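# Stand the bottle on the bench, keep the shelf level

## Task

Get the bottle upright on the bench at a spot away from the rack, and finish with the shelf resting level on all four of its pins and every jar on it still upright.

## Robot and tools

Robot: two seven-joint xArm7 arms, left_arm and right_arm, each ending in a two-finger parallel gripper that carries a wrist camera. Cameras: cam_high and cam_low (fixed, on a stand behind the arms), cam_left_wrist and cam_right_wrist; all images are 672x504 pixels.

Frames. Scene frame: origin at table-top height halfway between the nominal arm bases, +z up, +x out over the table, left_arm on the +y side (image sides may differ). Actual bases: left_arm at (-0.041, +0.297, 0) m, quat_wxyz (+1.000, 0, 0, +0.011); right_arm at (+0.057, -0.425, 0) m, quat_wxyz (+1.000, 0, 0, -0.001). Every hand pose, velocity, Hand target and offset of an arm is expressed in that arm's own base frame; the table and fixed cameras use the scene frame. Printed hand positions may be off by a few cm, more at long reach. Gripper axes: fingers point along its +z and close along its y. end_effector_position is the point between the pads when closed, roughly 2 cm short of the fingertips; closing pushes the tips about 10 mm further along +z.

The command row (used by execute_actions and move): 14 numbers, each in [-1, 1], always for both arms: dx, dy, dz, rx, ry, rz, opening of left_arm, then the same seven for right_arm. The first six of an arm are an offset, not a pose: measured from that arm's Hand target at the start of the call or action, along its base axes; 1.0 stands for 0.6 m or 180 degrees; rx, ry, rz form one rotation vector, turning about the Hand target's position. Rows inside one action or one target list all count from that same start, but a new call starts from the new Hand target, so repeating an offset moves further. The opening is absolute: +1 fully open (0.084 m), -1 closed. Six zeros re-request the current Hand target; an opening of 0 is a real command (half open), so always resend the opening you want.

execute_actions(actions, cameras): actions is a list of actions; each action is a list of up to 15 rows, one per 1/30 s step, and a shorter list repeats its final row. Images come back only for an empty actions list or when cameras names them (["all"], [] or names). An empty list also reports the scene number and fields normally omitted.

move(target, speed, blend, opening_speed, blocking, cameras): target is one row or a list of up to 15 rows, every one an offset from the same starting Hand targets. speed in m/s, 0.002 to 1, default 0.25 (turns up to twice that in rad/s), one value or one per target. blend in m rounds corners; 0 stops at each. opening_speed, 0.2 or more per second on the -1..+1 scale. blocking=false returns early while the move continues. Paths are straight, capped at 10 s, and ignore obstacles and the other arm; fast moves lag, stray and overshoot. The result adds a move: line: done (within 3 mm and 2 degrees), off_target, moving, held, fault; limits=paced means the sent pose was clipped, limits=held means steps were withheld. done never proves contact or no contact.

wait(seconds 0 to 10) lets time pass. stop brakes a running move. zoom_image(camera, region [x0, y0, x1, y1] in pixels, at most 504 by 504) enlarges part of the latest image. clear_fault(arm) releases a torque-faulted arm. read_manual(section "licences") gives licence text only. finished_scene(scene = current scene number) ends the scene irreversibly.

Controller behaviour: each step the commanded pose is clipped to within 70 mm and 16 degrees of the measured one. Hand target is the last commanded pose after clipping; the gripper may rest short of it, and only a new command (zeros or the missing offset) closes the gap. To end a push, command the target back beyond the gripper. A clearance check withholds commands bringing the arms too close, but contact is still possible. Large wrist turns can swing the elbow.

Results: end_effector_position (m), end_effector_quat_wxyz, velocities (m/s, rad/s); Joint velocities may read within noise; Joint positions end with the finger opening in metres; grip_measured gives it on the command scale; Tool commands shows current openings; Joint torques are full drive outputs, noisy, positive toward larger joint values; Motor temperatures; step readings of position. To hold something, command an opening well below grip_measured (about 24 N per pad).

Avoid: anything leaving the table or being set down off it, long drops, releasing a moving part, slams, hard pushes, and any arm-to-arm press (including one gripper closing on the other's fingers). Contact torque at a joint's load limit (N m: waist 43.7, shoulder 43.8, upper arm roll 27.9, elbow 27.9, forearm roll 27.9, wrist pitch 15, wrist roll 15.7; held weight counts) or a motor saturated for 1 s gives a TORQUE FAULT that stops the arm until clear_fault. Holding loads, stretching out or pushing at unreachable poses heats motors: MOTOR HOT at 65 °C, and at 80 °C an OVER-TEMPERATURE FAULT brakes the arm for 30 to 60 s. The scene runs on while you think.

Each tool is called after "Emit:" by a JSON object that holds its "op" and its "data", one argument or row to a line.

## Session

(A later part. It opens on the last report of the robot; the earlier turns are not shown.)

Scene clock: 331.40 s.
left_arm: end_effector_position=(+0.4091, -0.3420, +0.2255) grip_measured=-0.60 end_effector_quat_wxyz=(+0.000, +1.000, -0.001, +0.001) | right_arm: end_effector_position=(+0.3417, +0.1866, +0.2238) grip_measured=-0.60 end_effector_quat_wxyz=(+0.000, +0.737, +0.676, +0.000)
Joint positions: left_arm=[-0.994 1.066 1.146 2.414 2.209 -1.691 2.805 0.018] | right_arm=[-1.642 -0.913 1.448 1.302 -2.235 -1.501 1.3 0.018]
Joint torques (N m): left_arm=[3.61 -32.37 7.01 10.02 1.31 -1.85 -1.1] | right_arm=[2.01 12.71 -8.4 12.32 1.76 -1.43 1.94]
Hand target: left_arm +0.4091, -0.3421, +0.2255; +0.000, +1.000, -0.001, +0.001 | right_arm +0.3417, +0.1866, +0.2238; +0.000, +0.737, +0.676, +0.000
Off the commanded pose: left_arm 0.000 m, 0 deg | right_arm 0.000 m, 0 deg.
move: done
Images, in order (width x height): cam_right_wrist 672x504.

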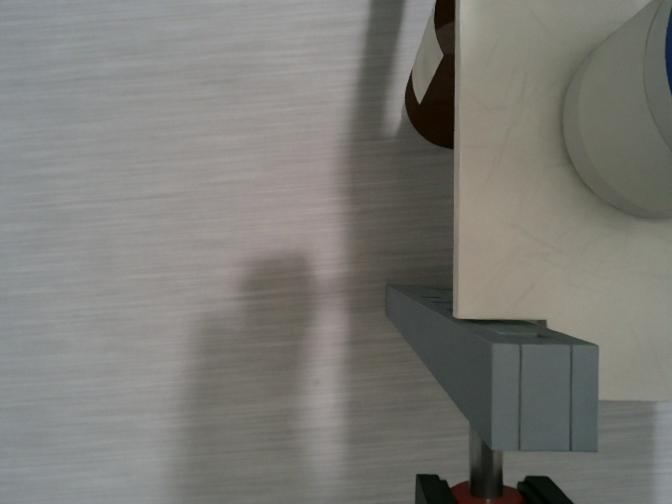

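Emit:
{"op": "move", "data": {
  "target": [0,0,0,0,0,0,-1,0.00305,0.0349,0,0,0,0,-0.8],
  "speed": 0.05,
  "cameras": ["cam_right_wrist"]
}}

Scene clock: 334.67 s.
left_arm: end_effector_position=(+0.4091, -0.3420, +0.2255) grip_measured=-0.60 end_effector_quat_wxyz=(+0.000, +1.000, -0.001, +0.001) | right_arm: end_effector_position=(+0.3435, +0.2075, +0.2238) grip_measured=-0.60 end_effector_quat_wxyz=(+0.000, +0.737, +0.676, +0.000)
Joint positions: left_arm=[-0.994 1.066 1.146 2.414 2.209 -1.691 2.805 0.018] | right_arm=[-1.642 -0.937 1.469 1.356 -2.21 -1.524 1.354 0.018]
Joint torques (N m): left_arm=[3.1 -31.86 7.11 9.88 1.2 -1.39 -1.18] | right_arm=[-5.01 13.57 -8.36 12.43 2.06 -0.65 1.57]
Hand target: left_arm +0.4091, -0.3421, +0.2255; +0.000, +1.000, -0.001, +0.001 | right_arm +0.3436, +0.2075, +0.2238; +0.000, +0.737, +0.676, +0.000
Off the commanded pose: left_arm 0.000 m, 0 deg | right_arm 0.000 m, 0 deg.
move: done
Images, in order (width x height): cam_right_wrist 672x504.

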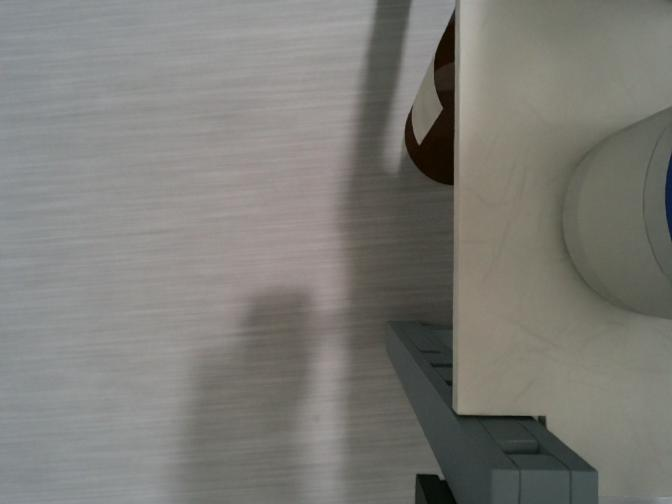

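Emit:
{"op": "move", "data": {
  "target": [
    [0,0,-0.018,0,0,0,-1,0,0,0,0,0,0,-0.8],
    [0,0,-0.018,0,0,0,-1,0,0,0,0,0,0,0.0],
    [-0.1,0,-0.018,0,0,0,-1,-0.009,-0.1,0,0,0,0,0.0],
    [-0.1,0.1,0.12,0,0,-0.2,-1,-0.009,-0.13,0.1,0,0,0,0.0],
    [-0.05,0.35,0.12,0,0,-0.535,-1,-0.009,-0.13,0.1,0,0,0,0.0],
    [0.101,0.278,0.074,0,0,-0.535,-1,-0.009,-0.13,0.1,0,0,0,0.0]
  ],
  "speed": [0.04,0.1,0.12,0.3,0.4,0.3],
  "blend": [0,0,0,0.03,0.03,0],
  "cameras": ["all"]
}}

Scene clock: 358.40 s.
left_arm: end_effector_position=(+0.4697, -0.1752, +0.2699) grip_measured=-0.60 end_effector_quat_wxyz=(-0.001, -0.667, +0.745, +0.000) | right_arm: end_effector_position=(+0.3382, +0.1295, +0.2838) grip_measured=-0.01 end_effector_quat_wxyz=(+0.000, +0.737, +0.676, +0.000)
Joint positions: left_arm=[-0.697 0.825 0.889 2.229 2.532 -1.619 4.788 0.018] | right_arm=[-1.69 -0.814 1.33 1.336 -2.357 -1.579 1.204 0.044]
Joint torques (N m): left_arm=[3.33 -20.86 5.09 12.82 -1.93 -2.26 -1.13] | right_arm=[-3.97 24.31 -10.2 12.37 -1.41 -2.24 1.55]
Hand target: left_arm +0.4697, -0.1753, +0.2699; -0.001, -0.667, +0.745, +0.000 | right_arm +0.3382, +0.1295, +0.2838; +0.000, +0.737, +0.676, +0.000
Off the commanded pose: left_arm 0.000 m, 0 deg | right_arm 0.000 m, 0 deg.
move: done

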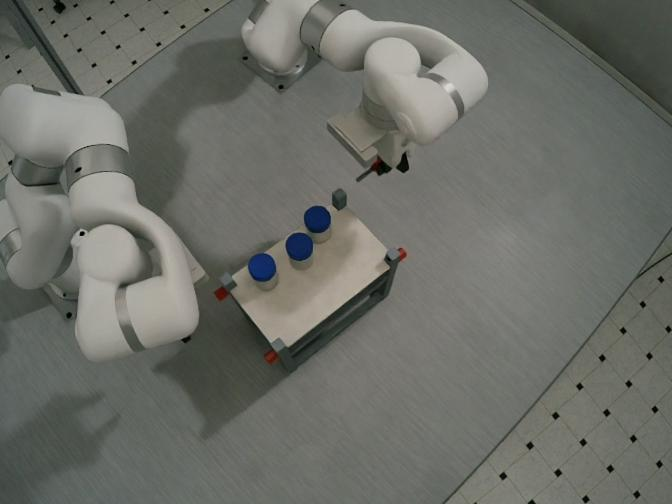

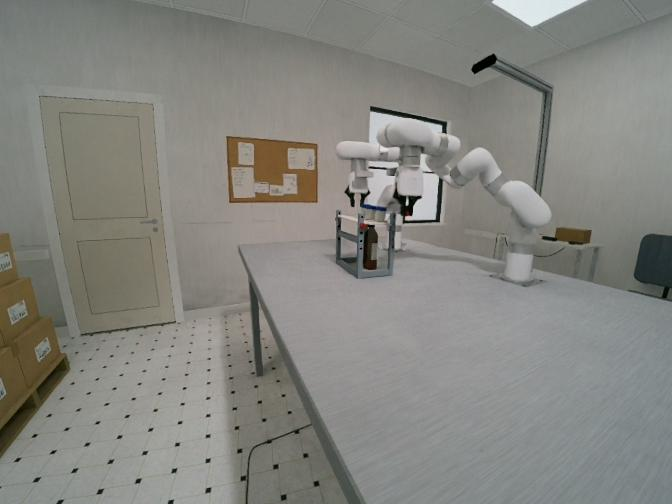

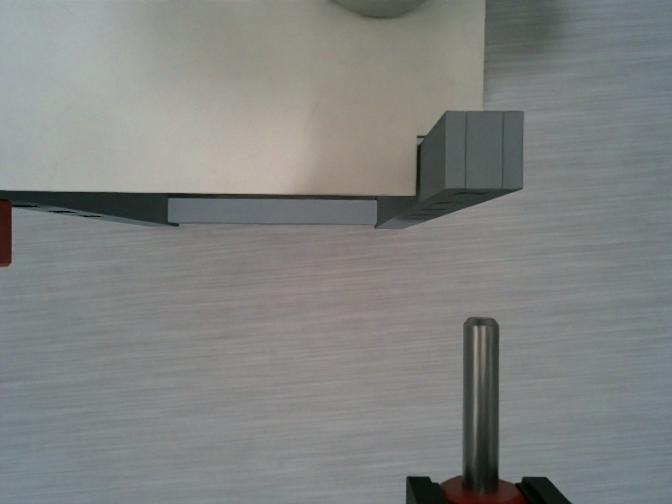

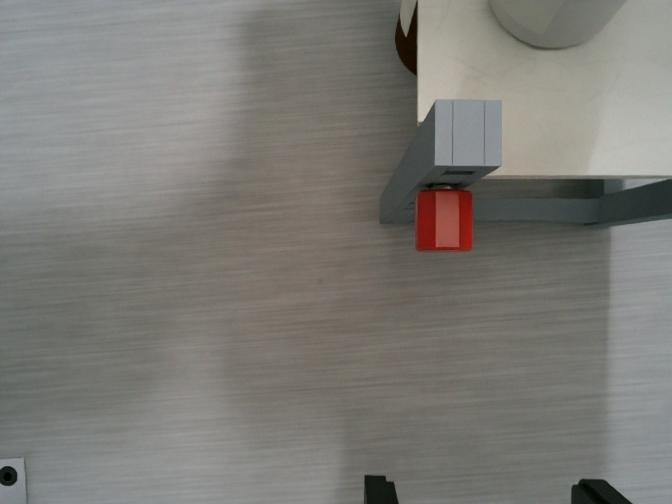

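Emit:
{"op": "zoom_image", "data": {
  "camera": "cam_left_wrist",
  "region": [370, 90, 550, 250]
}}

Emit:
{"op": "move", "data": {
  "target": [
    [0,0,-0.0768,0,0,0,-1,-0.23,0.117,0,0.365,-0.397,-0.365,1],
    [0,0,-0.0768,0,0,0,-1,-0.23,0.398,-0.306,0.365,-0.397,-0.365,1],
    [0,0,-0.0768,0,0,0,-1,-0.114,0.398,-0.306,0.365,-0.397,-0.365,1]
  ],
  "speed": 0.35,
  "blend": [0.04,0.04,0],
  "cameras": ["all"]
}}

Emit:
{"op": "zoom_image", "data": {
  "camera": "cam_left_wrist",
  "region": [400, 50, 600, 250]
}}

Scaled by 2.800 from the camera's 672x504 image, which has a finer 960x720 frame.

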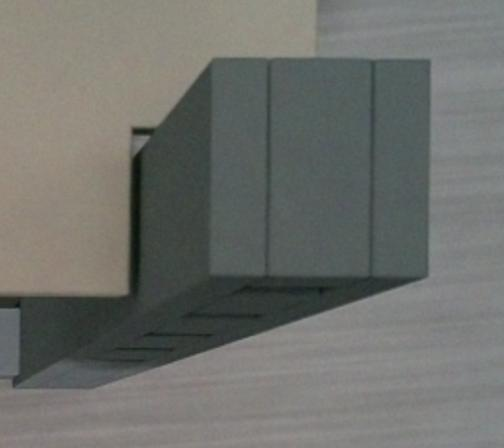

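Scene clock: 371.50 s.
left_arm: end_effector_position=(+0.4697, -0.1753, +0.2239) grip_measured=-0.60 end_effector_quat_wxyz=(-0.001, -0.667, +0.745, +0.000) | right_arm: end_effector_position=(+0.2697, +0.3683, +0.1002) grip_measured=+1.00 end_effector_quat_wxyz=(-0.001, +0.707, -0.001, +0.707)
Joint positions: left_arm=[-0.758 0.809 0.879 2.042 2.546 -1.473 4.827 0.018] | right_arm=[-0.502 -2.061 1.69 1.224 -2.57 -0.71 4.621 0.084]
Joint torques (N m): left_arm=[-2.91 -28.5 6.41 6.55 1.17 -0.5 0.59] | right_arm=[-3.75 -4.76 -10.03 -4.28 -3.06 -0.77 1.64]
Hand target: left_arm +0.4697, -0.1753, +0.2239; -0.001, -0.667, +0.745, +0.000 | right_arm +0.2698, +0.3683, +0.1002; -0.001, +0.707, -0.001, +0.707
Off the commanded pose: left_arm 0.000 m, 0 deg | right_arm 0.000 m, 0 deg.
joint sent to its limit (right arm) — joint 2 (shoulder), lower limit. The joint targets still meet the commanded pose.
move: done; blend cut to 0.0348 m at target 2; limits=paced

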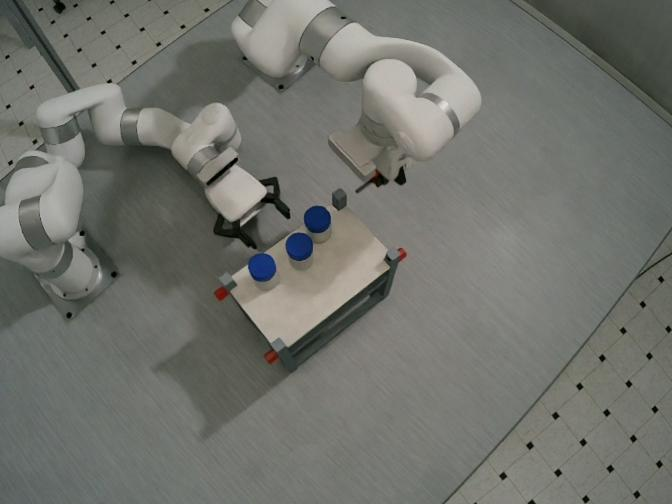

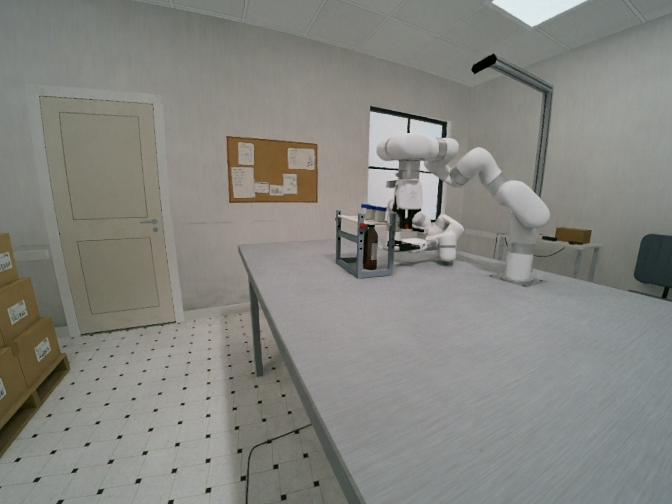

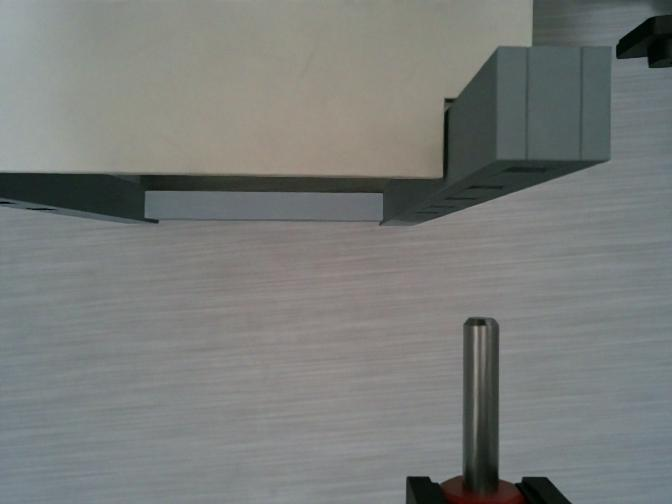

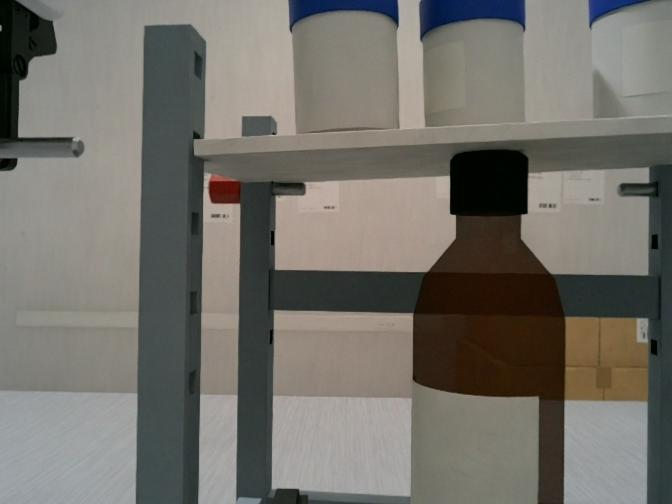

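Scaled by 2.520 from the camera's 672x504 image, which has a finer 960x720 frame.

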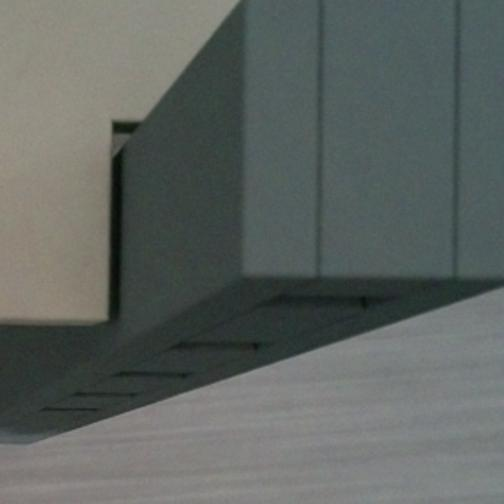

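Emit:
{"op": "move", "data": {
  "target": [
    [-0.0067,-0.0413,0,0,0,0,-1,0,-0.0388,0,0,0,0,1],
    [-0.0067,-0.0413,0,0,0,0,-1,0.175,-0.0388,0,0,0,0,1]
  ],
  "speed": 0.12,
  "cameras": ["cam_left_wrist","cam_right_wrist"]
}}

Emit:
{"op": "zoom_image", "data": {
  "camera": "cam_right_wrist",
  "region": [0, 0, 300, 200]
}}

Emit:
{"op": "zoom_image", "data": {
  "camera": "cam_left_wrist",
  "region": [380, 170, 580, 370]
}}

Scene clock: 394.07 s.
left_arm: end_effector_position=(+0.4657, -0.2000, +0.2239) grip_measured=-0.60 end_effector_quat_wxyz=(-0.001, -0.667, +0.745, +0.000) | right_arm: end_effector_position=(+0.3747, +0.3451, +0.1002) grip_measured=+1.00 end_effector_quat_wxyz=(-0.001, +0.707, -0.001, +0.707)
Joint positions: left_arm=[-0.785 0.835 0.875 2.091 2.533 -1.493 4.77 0.018] | right_arm=[-0.728 -2.046 1.704 1.193 -2.53 -0.451 4.579 0.084]
Joint torques (N m): left_arm=[-1.7 -21.04 6.38 13.28 -1.87 -2.46 -1.13] | right_arm=[-4.04 26.05 -13.46 -4.24 -0.31 1.14 -1.51]
Hand target: left_arm +0.4657, -0.2000, +0.2239; -0.001, -0.667, +0.745, +0.000 | right_arm +0.3748, +0.3451, +0.1002; -0.001, +0.707, -0.001, +0.707
Off the commanded pose: left_arm 0.000 m, 0 deg | right_arm 0.000 m, 0 deg.
move: done
Images, in order (width x height): cam_left_wrist 672x504, cam_right_wrist 672x504.

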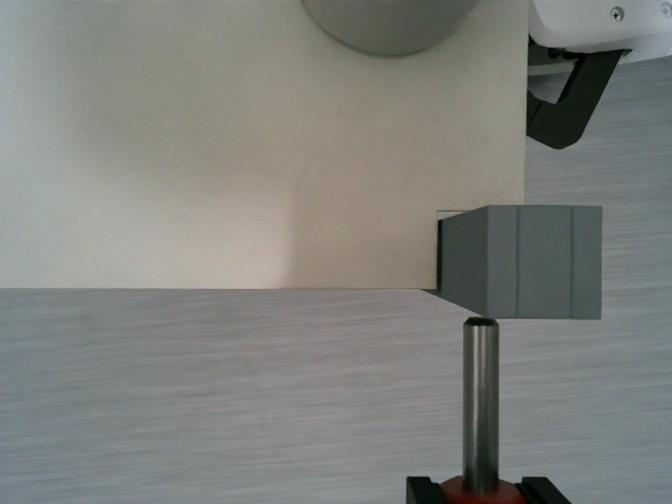

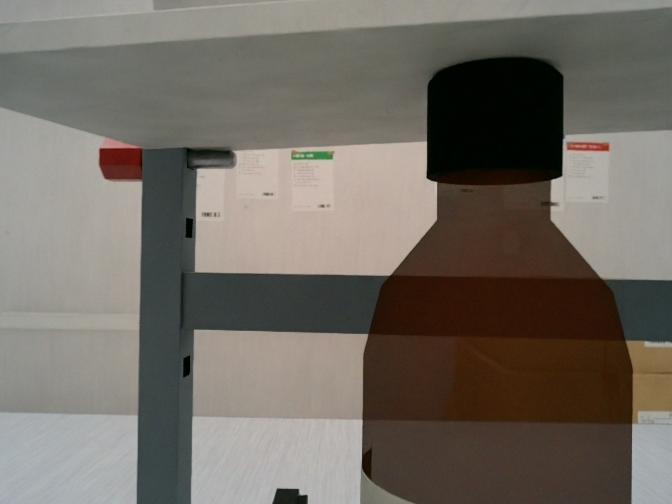

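Scaled by 1.680 from the camera's 672x504 image, which has a finer 960x720 frame.

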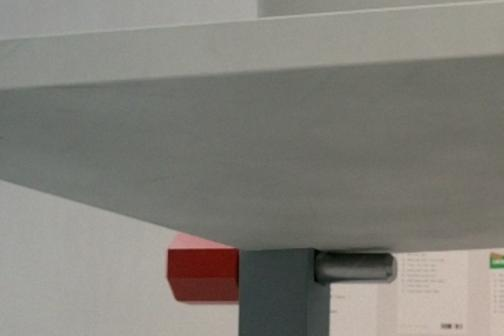

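Scaled by 2.520 from the camera's 672x504 image, which has a finer 960x720 frame.

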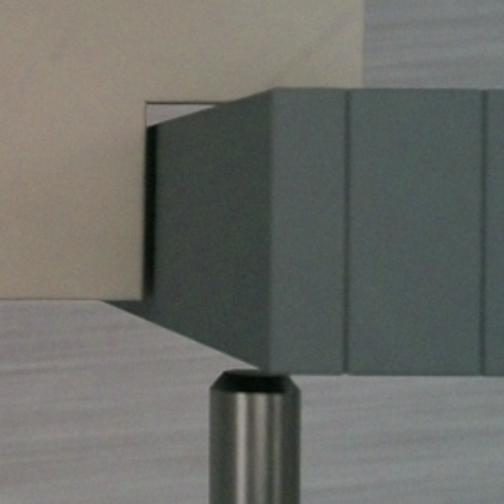

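Emit:
{"op": "move", "data": {
  "target": [
    [0,0,0,0,0,0,-1,0,0,0,0,0,0,-0.1],
    [0,0,0,0,0,0,-1,0,0,0.008,0,0,0,-0.1]
  ],
  "speed": 0.03,
  "opening_speed": 1.2,
  "cameras": ["cam_left_wrist","cam_right_wrist"]
}}

Scene clock: 399.93 s.
left_arm: end_effector_position=(+0.4657, -0.2000, +0.2239) grip_measured=-0.60 end_effector_quat_wxyz=(-0.001, -0.667, +0.745, +0.000) | right_arm: end_effector_position=(+0.3748, +0.3451, +0.1049) grip_measured=+0.37 end_effector_quat_wxyz=(-0.001, +0.707, -0.001, +0.707)
Joint positions: left_arm=[-0.785 0.835 0.875 2.091 2.533 -1.493 4.77 0.018] | right_arm=[-0.729 -2.033 1.7 1.184 -2.536 -0.444 4.57 0.06]
Joint torques (N m): left_arm=[2.91 -21.01 9.12 13.24 -1.7 -2.54 -1.09] | right_arm=[-3.98 25.81 -16.53 -12.68 -4.1 1.48 -1.46]
Motor temperatures (°C): left_arm=[35 43 38 41 31 38 36] | right_arm=[36 37 39 40 38 37 36]
Hand target: left_arm +0.4657, -0.2000, +0.2239; -0.001, -0.667, +0.745, +0.000 | right_arm +0.3748, +0.3451, +0.1050; -0.001, +0.707, -0.001, +0.707
Off the commanded pose: left_arm 0.000 m, 0 deg | right_arm 0.000 m, 0 deg.
move: done
Images, in order (width x height): cam_left_wrist 672x504, cam_right_wrist 672x504.

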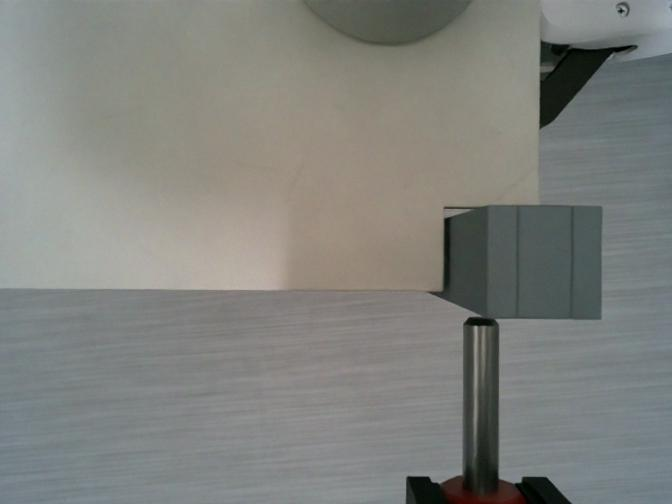

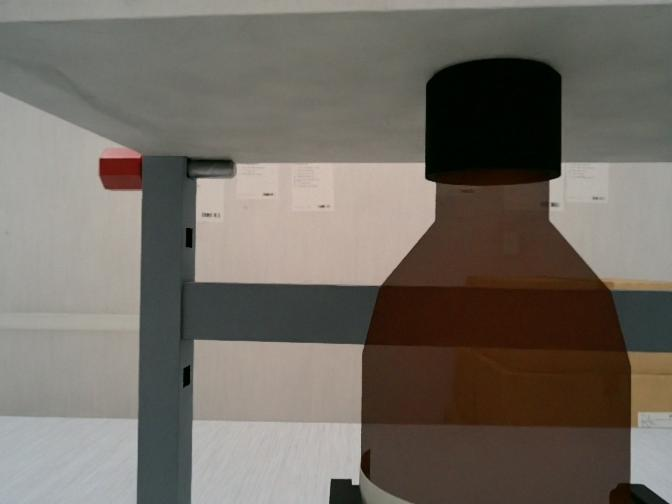

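Emit:
{"op": "move", "data": {
  "target": [-0.00165,-0.0149,0,0,0,0,-1,0,0,0,0,0,0,-0.1],
  "speed": 0.03,
  "cameras": ["cam_left_wrist"]
}}

Emit:
{"op": "move", "data": {
  "target": [-0.0022,-0.0199,0,0,0,0,-1,0,0,0,0,0,0,-0.1],
  "speed": 0.04,
  "cameras": ["cam_left_wrist"]
}}

Scene clock: 405.73 s.
left_arm: end_effector_position=(+0.4647, -0.2089, +0.2239) grip_measured=-0.60 end_effector_quat_wxyz=(-0.001, -0.667, +0.745, +0.000) | right_arm: end_effector_position=(+0.3748, +0.3451, +0.1050) grip_measured=+0.37 end_effector_quat_wxyz=(-0.001, +0.707, -0.001, +0.707)
Joint positions: left_arm=[-0.791 0.848 0.873 2.117 2.526 -1.503 4.749 0.018] | right_arm=[-0.729 -2.033 1.7 1.184 -2.536 -0.444 4.57 0.06]
Joint torques (N m): left_arm=[-3.51 -20.54 5.78 13.07 -1.86 -2.27 -1.34] | right_arm=[-3.72 25.52 -16.57 -12.55 -3.94 1.47 -1.49]
Hand target: left_arm +0.4647, -0.2090, +0.2239; -0.001, -0.667, +0.745, +0.000 | right_arm +0.3748, +0.3451, +0.1050; -0.001, +0.707, -0.001, +0.707
Off the commanded pose: left_arm 0.000 m, 0 deg | right_arm 0.000 m, 0 deg.
move: done
Images, in order (width x height): cam_left_wrist 672x504.

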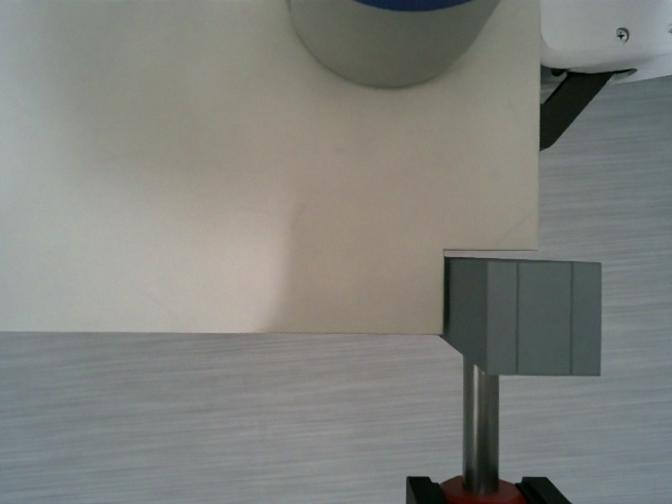

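Scene clock: 406.60 s.
left_arm: end_effector_position=(+0.4634, -0.2209, +0.2239) grip_measured=-0.60 end_effector_quat_wxyz=(-0.001, -0.667, +0.745, +0.000) | right_arm: end_effector_position=(+0.3748, +0.3451, +0.1050) grip_measured=+0.37 end_effector_quat_wxyz=(-0.001, +0.707, -0.001, +0.707)
Joint positions: left_arm=[-0.797 0.868 0.87 2.156 2.516 -1.518 4.719 0.018] | right_arm=[-0.729 -2.033 1.7 1.184 -2.536 -0.444 4.57 0.06]
Joint torques (N m): left_arm=[-0.98 -21 5.1 12.55 -1.88 -2.18 -1.04] | right_arm=[-3.84 25.48 -16.42 -12.76 -4.01 1.46 -1.46]
Hand target: left_arm +0.4634, -0.2209, +0.2239; -0.001, -0.667, +0.745, +0.000 | right_arm +0.3748, +0.3451, +0.1050; -0.001, +0.707, -0.001, +0.707
Off the commanded pose: left_arm 0.000 m, 0 deg | right_arm 0.000 m, 0 deg.
move: done
Images, in order (width x height): cam_left_wrist 672x504.

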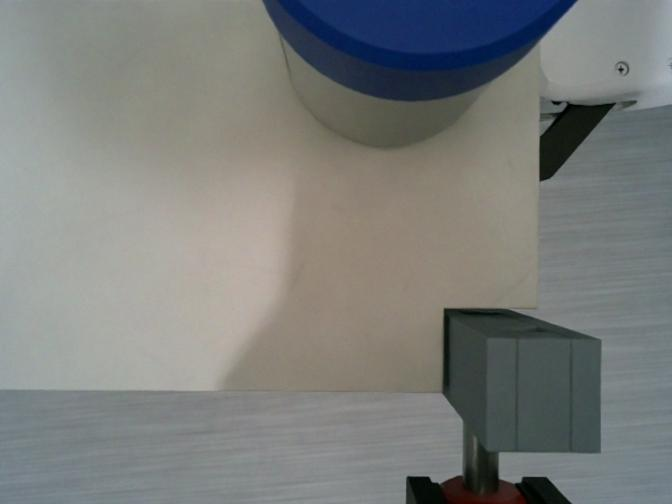

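Emit:
{"op": "move", "data": {
  "target": [
    [-0.0034,-0.0307,0,0,0,0,-1,0,0,0,0,0,0,-0.1],
    [-0.0034,-0.0307,0,0,0,0,0.2,0,0,0,0,0,0,-0.1],
    [0.0076,0.0687,0,0,0,0,0.2,0,0,0,0,0,0,-0.1],
    [0.0076,0.0887,0.12,0,0,0,0.2,0,0,-0.0075,0,0,0,-0.1]
  ],
  "speed": [0.05,0.1,0.12,0.12],
  "cameras": ["all"]
}}

Emit:
{"op": "zoom_image", "data": {
  "camera": "cam_right_wrist",
  "region": [90, 0, 590, 210]
}}

Emit:
{"op": "zoom_image", "data": {
  "camera": "cam_low",
  "region": [300, 180, 450, 290]
}}

Scene clock: 415.83 s.
left_arm: end_effector_position=(+0.4679, -0.1677, +0.2958) grip_measured=+0.19 end_effector_quat_wxyz=(+0.000, -0.667, +0.745, -0.001) | right_arm: end_effector_position=(+0.3748, +0.3451, +0.1005) grip_measured=+0.37 end_effector_quat_wxyz=(-0.001, +0.707, -0.001, +0.707)
Joint positions: left_arm=[-0.64 0.819 0.854 2.329 2.552 -1.691 4.768 0.052] | right_arm=[-0.728 -2.045 1.704 1.192 -2.53 -0.45 4.578 0.06]
Joint torques (N m): left_arm=[3.13 -28.91 4.06 12.38 1.34 -2.47 -1.19] | right_arm=[4.34 11.05 -11.95 -5.64 -0.85 -0.62 1.6]
Hand target: left_arm +0.4679, -0.1677, +0.2959; -0.001, -0.667, +0.745, +0.000 | right_arm +0.3748, +0.3451, +0.1005; -0.001, +0.707, -0.001, +0.707
Off the commanded pose: left_arm 0.000 m, 0 deg | right_arm 0.000 m, 0 deg.
joint sent to its limit (left arm) — joint 6 (wrist pitch), lower limit. The joint targets still meet the commanded pose.
move: done

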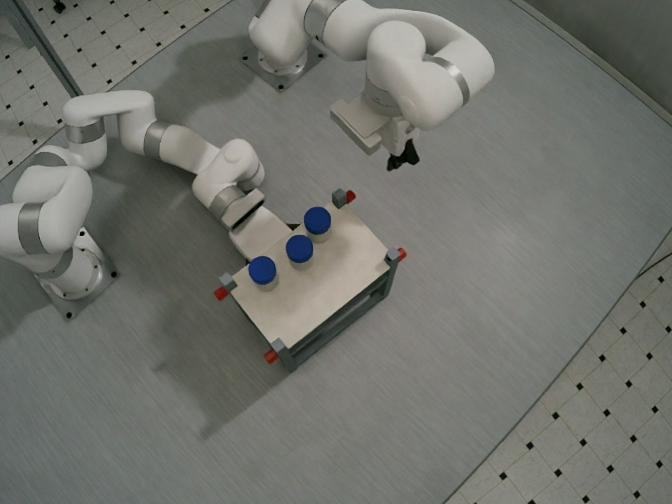

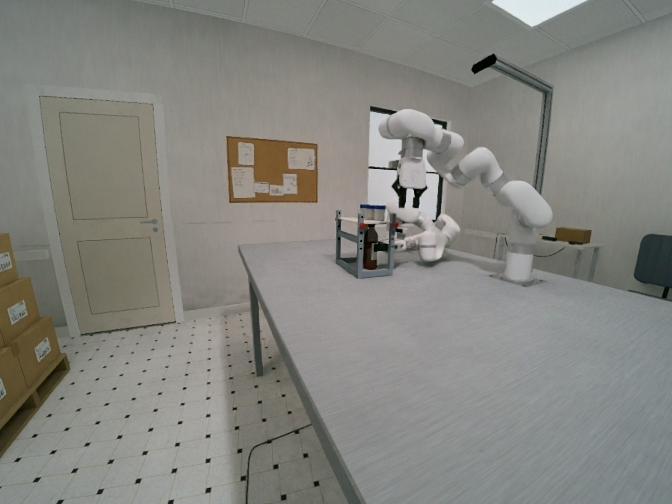

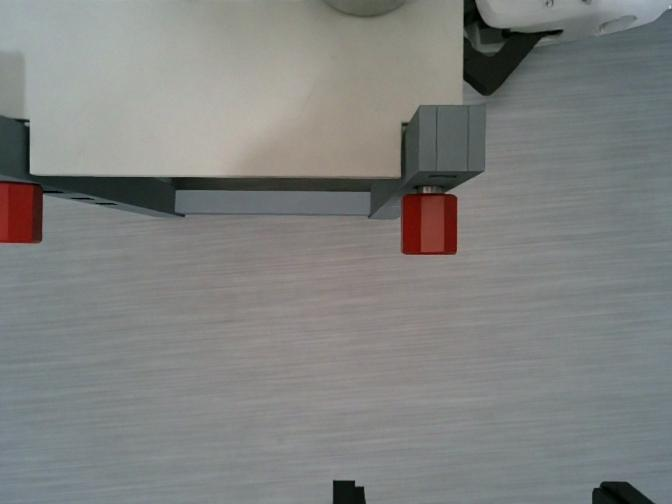

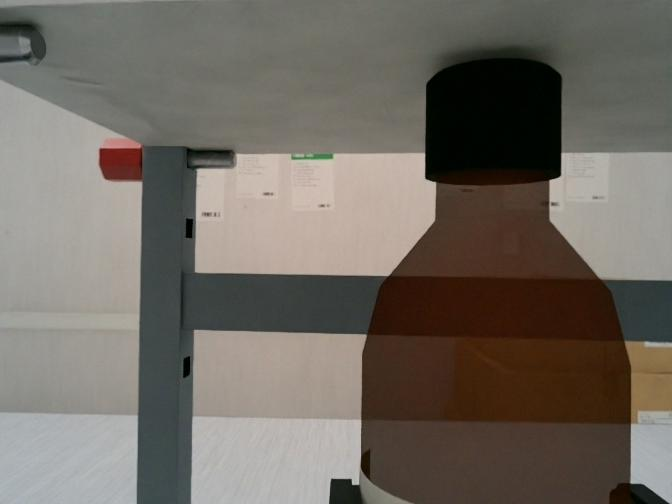

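Scaled by 1.008 from the camera's 672x504 image, which has a finer 960x720 frame.

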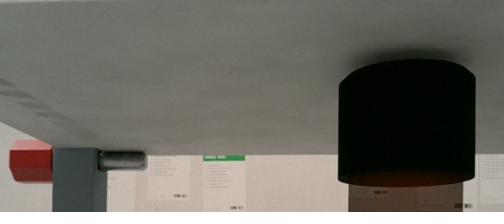

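Scaled by 3.360 from the camera's 672x504 image, which has a finer 960x720 frame.

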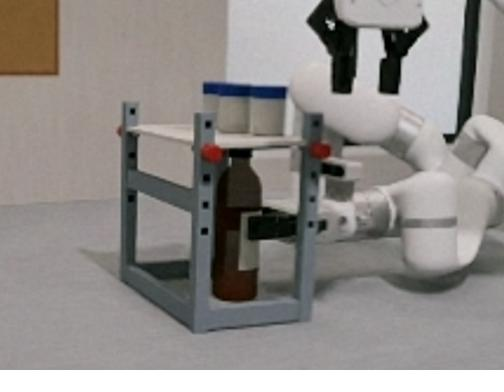

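Emit:
{"op": "move", "data": {
  "target": [
    [0,0,0,0,0,0,0.2,-0.06,0,0,0,0,0,-0.1],
    [0,0,0,0,0,0,0.2,-0.233,0.0,0,0,0,0,-0.1]
  ],
  "speed": [0.05,0.1],
  "blend": [0.01,0],
  "cameras": ["all"]
}}

Scene clock: 423.50 s.
left_arm: end_effector_position=(+0.4679, -0.1677, +0.2958) grip_measured=+0.19 end_effector_quat_wxyz=(+0.000, -0.667, +0.745, -0.001) | right_arm: end_effector_position=(+0.2350, +0.3450, +0.1005) grip_measured=+0.37 end_effector_quat_wxyz=(-0.001, +0.707, -0.001, +0.707)
Joint positions: left_arm=[-0.64 0.819 0.854 2.329 2.552 -1.691 4.768 0.052] | right_arm=[-0.353 -2.045 1.746 1.129 -2.581 -0.749 4.633 0.06]
Joint torques (N m): left_arm=[3.58 -28.95 3.83 12.04 1.27 -2.22 -1.07] | right_arm=[4.11 24.37 -10.87 -5.12 -3.92 -0.78 1.66]
Hand target: left_arm +0.4679, -0.1677, +0.2958; +0.000, -0.667, +0.745, -0.001 | right_arm +0.2350, +0.3451, +0.1005; -0.001, +0.707, -0.001, +0.707
Off the commanded pose: left_arm 0.000 m, 0 deg | right_arm 0.000 m, 0 deg.
move: done

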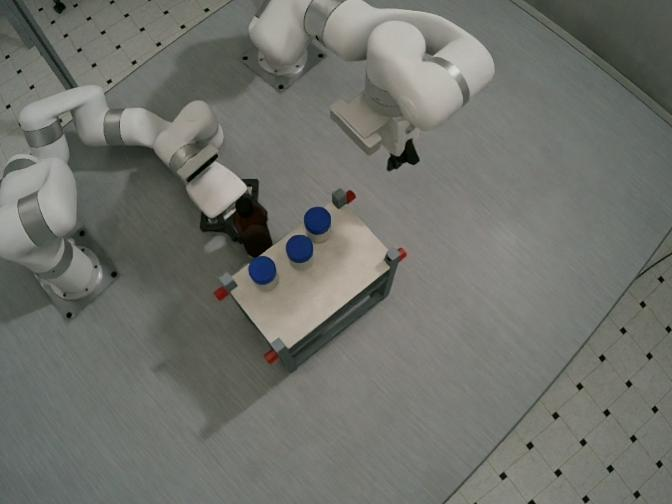

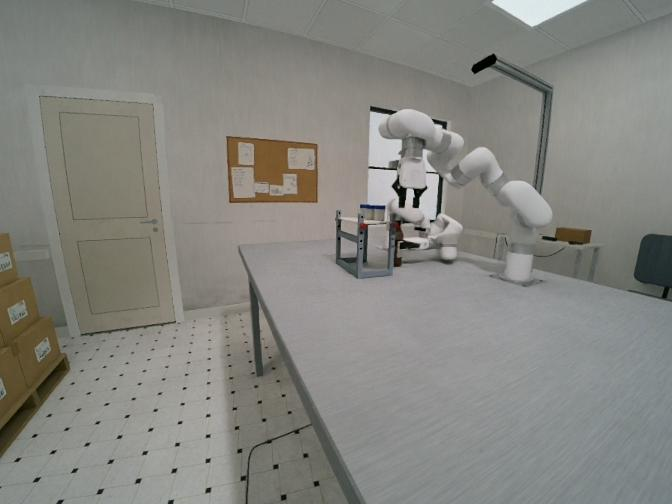

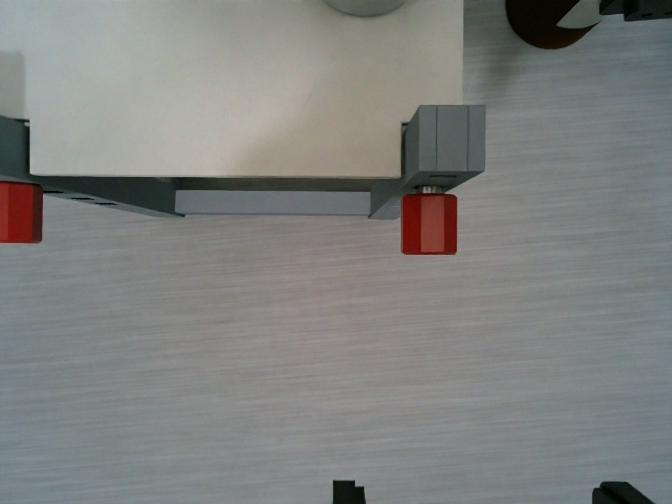

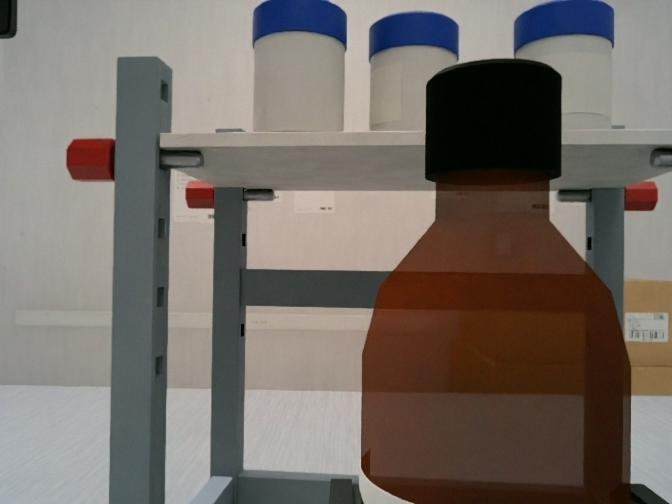

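Emit:
{"op": "move", "data": {
  "target": [
    [0,0,0,0,0,0,0.2,0,0,-0.0005,0,0,0,-0.1],
    [0,0,0,0,0,0,0.2,0,0,-0.0005,0,0,0,1],
    [0,0,0,0,0,0,0.2,-0.06,0,0.2,0,0,0,1]
  ],
  "speed": [0.05,0.05,0.12],
  "opening_speed": 1.5,
  "cameras": ["cam_high","cam_low"]
}}

Emit:
{"op": "zoom_image", "data": {
  "camera": "cam_low",
  "region": [300, 180, 450, 290]
}}

Scene clock: 430.77 s.
left_arm: end_effector_position=(+0.4679, -0.1677, +0.2958) grip_measured=+0.19 end_effector_quat_wxyz=(+0.000, -0.667, +0.745, -0.001) | right_arm: end_effector_position=(+0.1990, +0.3450, +0.2205) grip_measured=+1.00 end_effector_quat_wxyz=(-0.001, +0.707, -0.001, +0.707)
Joint positions: left_arm=[-0.64 0.819 0.854 2.329 2.552 -1.691 4.768 0.052] | right_arm=[-0.305 -1.832 1.518 1.011 -2.746 -0.749 4.447 0.084]
Joint torques (N m): left_arm=[3.72 -28.63 3.73 12.3 1.13 -2.11 -1.2] | right_arm=[4.24 26.66 -13.52 -5.91 -3.15 -0.53 -1.52]
Hand target: left_arm +0.4679, -0.1677, +0.2958; +0.000, -0.667, +0.745, -0.001 | right_arm +0.1990, +0.3451, +0.2205; -0.001, +0.707, -0.001, +0.707
Off the commanded pose: left_arm 0.000 m, 0 deg | right_arm 0.000 m, 0 deg.
move: done
Images, in order (width x height): cam_high 672x504, cam_low 672x504.

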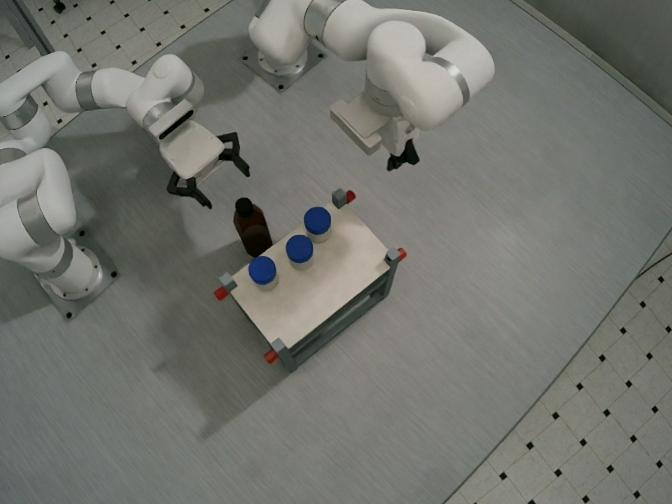

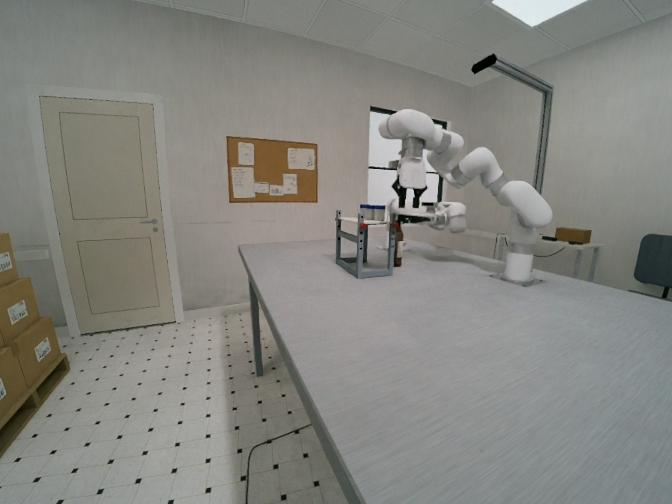

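Scaled by 3.360 from the camera's 672x504 image, which has a finer 960x720 frame.

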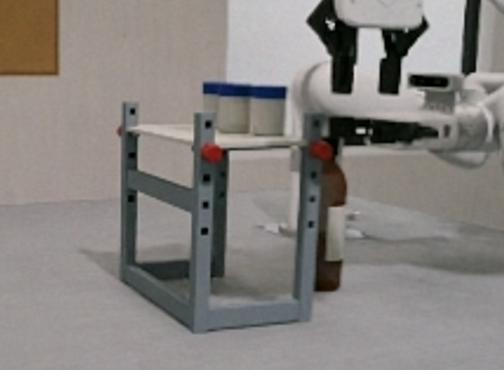

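Emit:
{"op": "finished_scene", "data": {
  "scene": 1
}}

The scene is finished: the task was done.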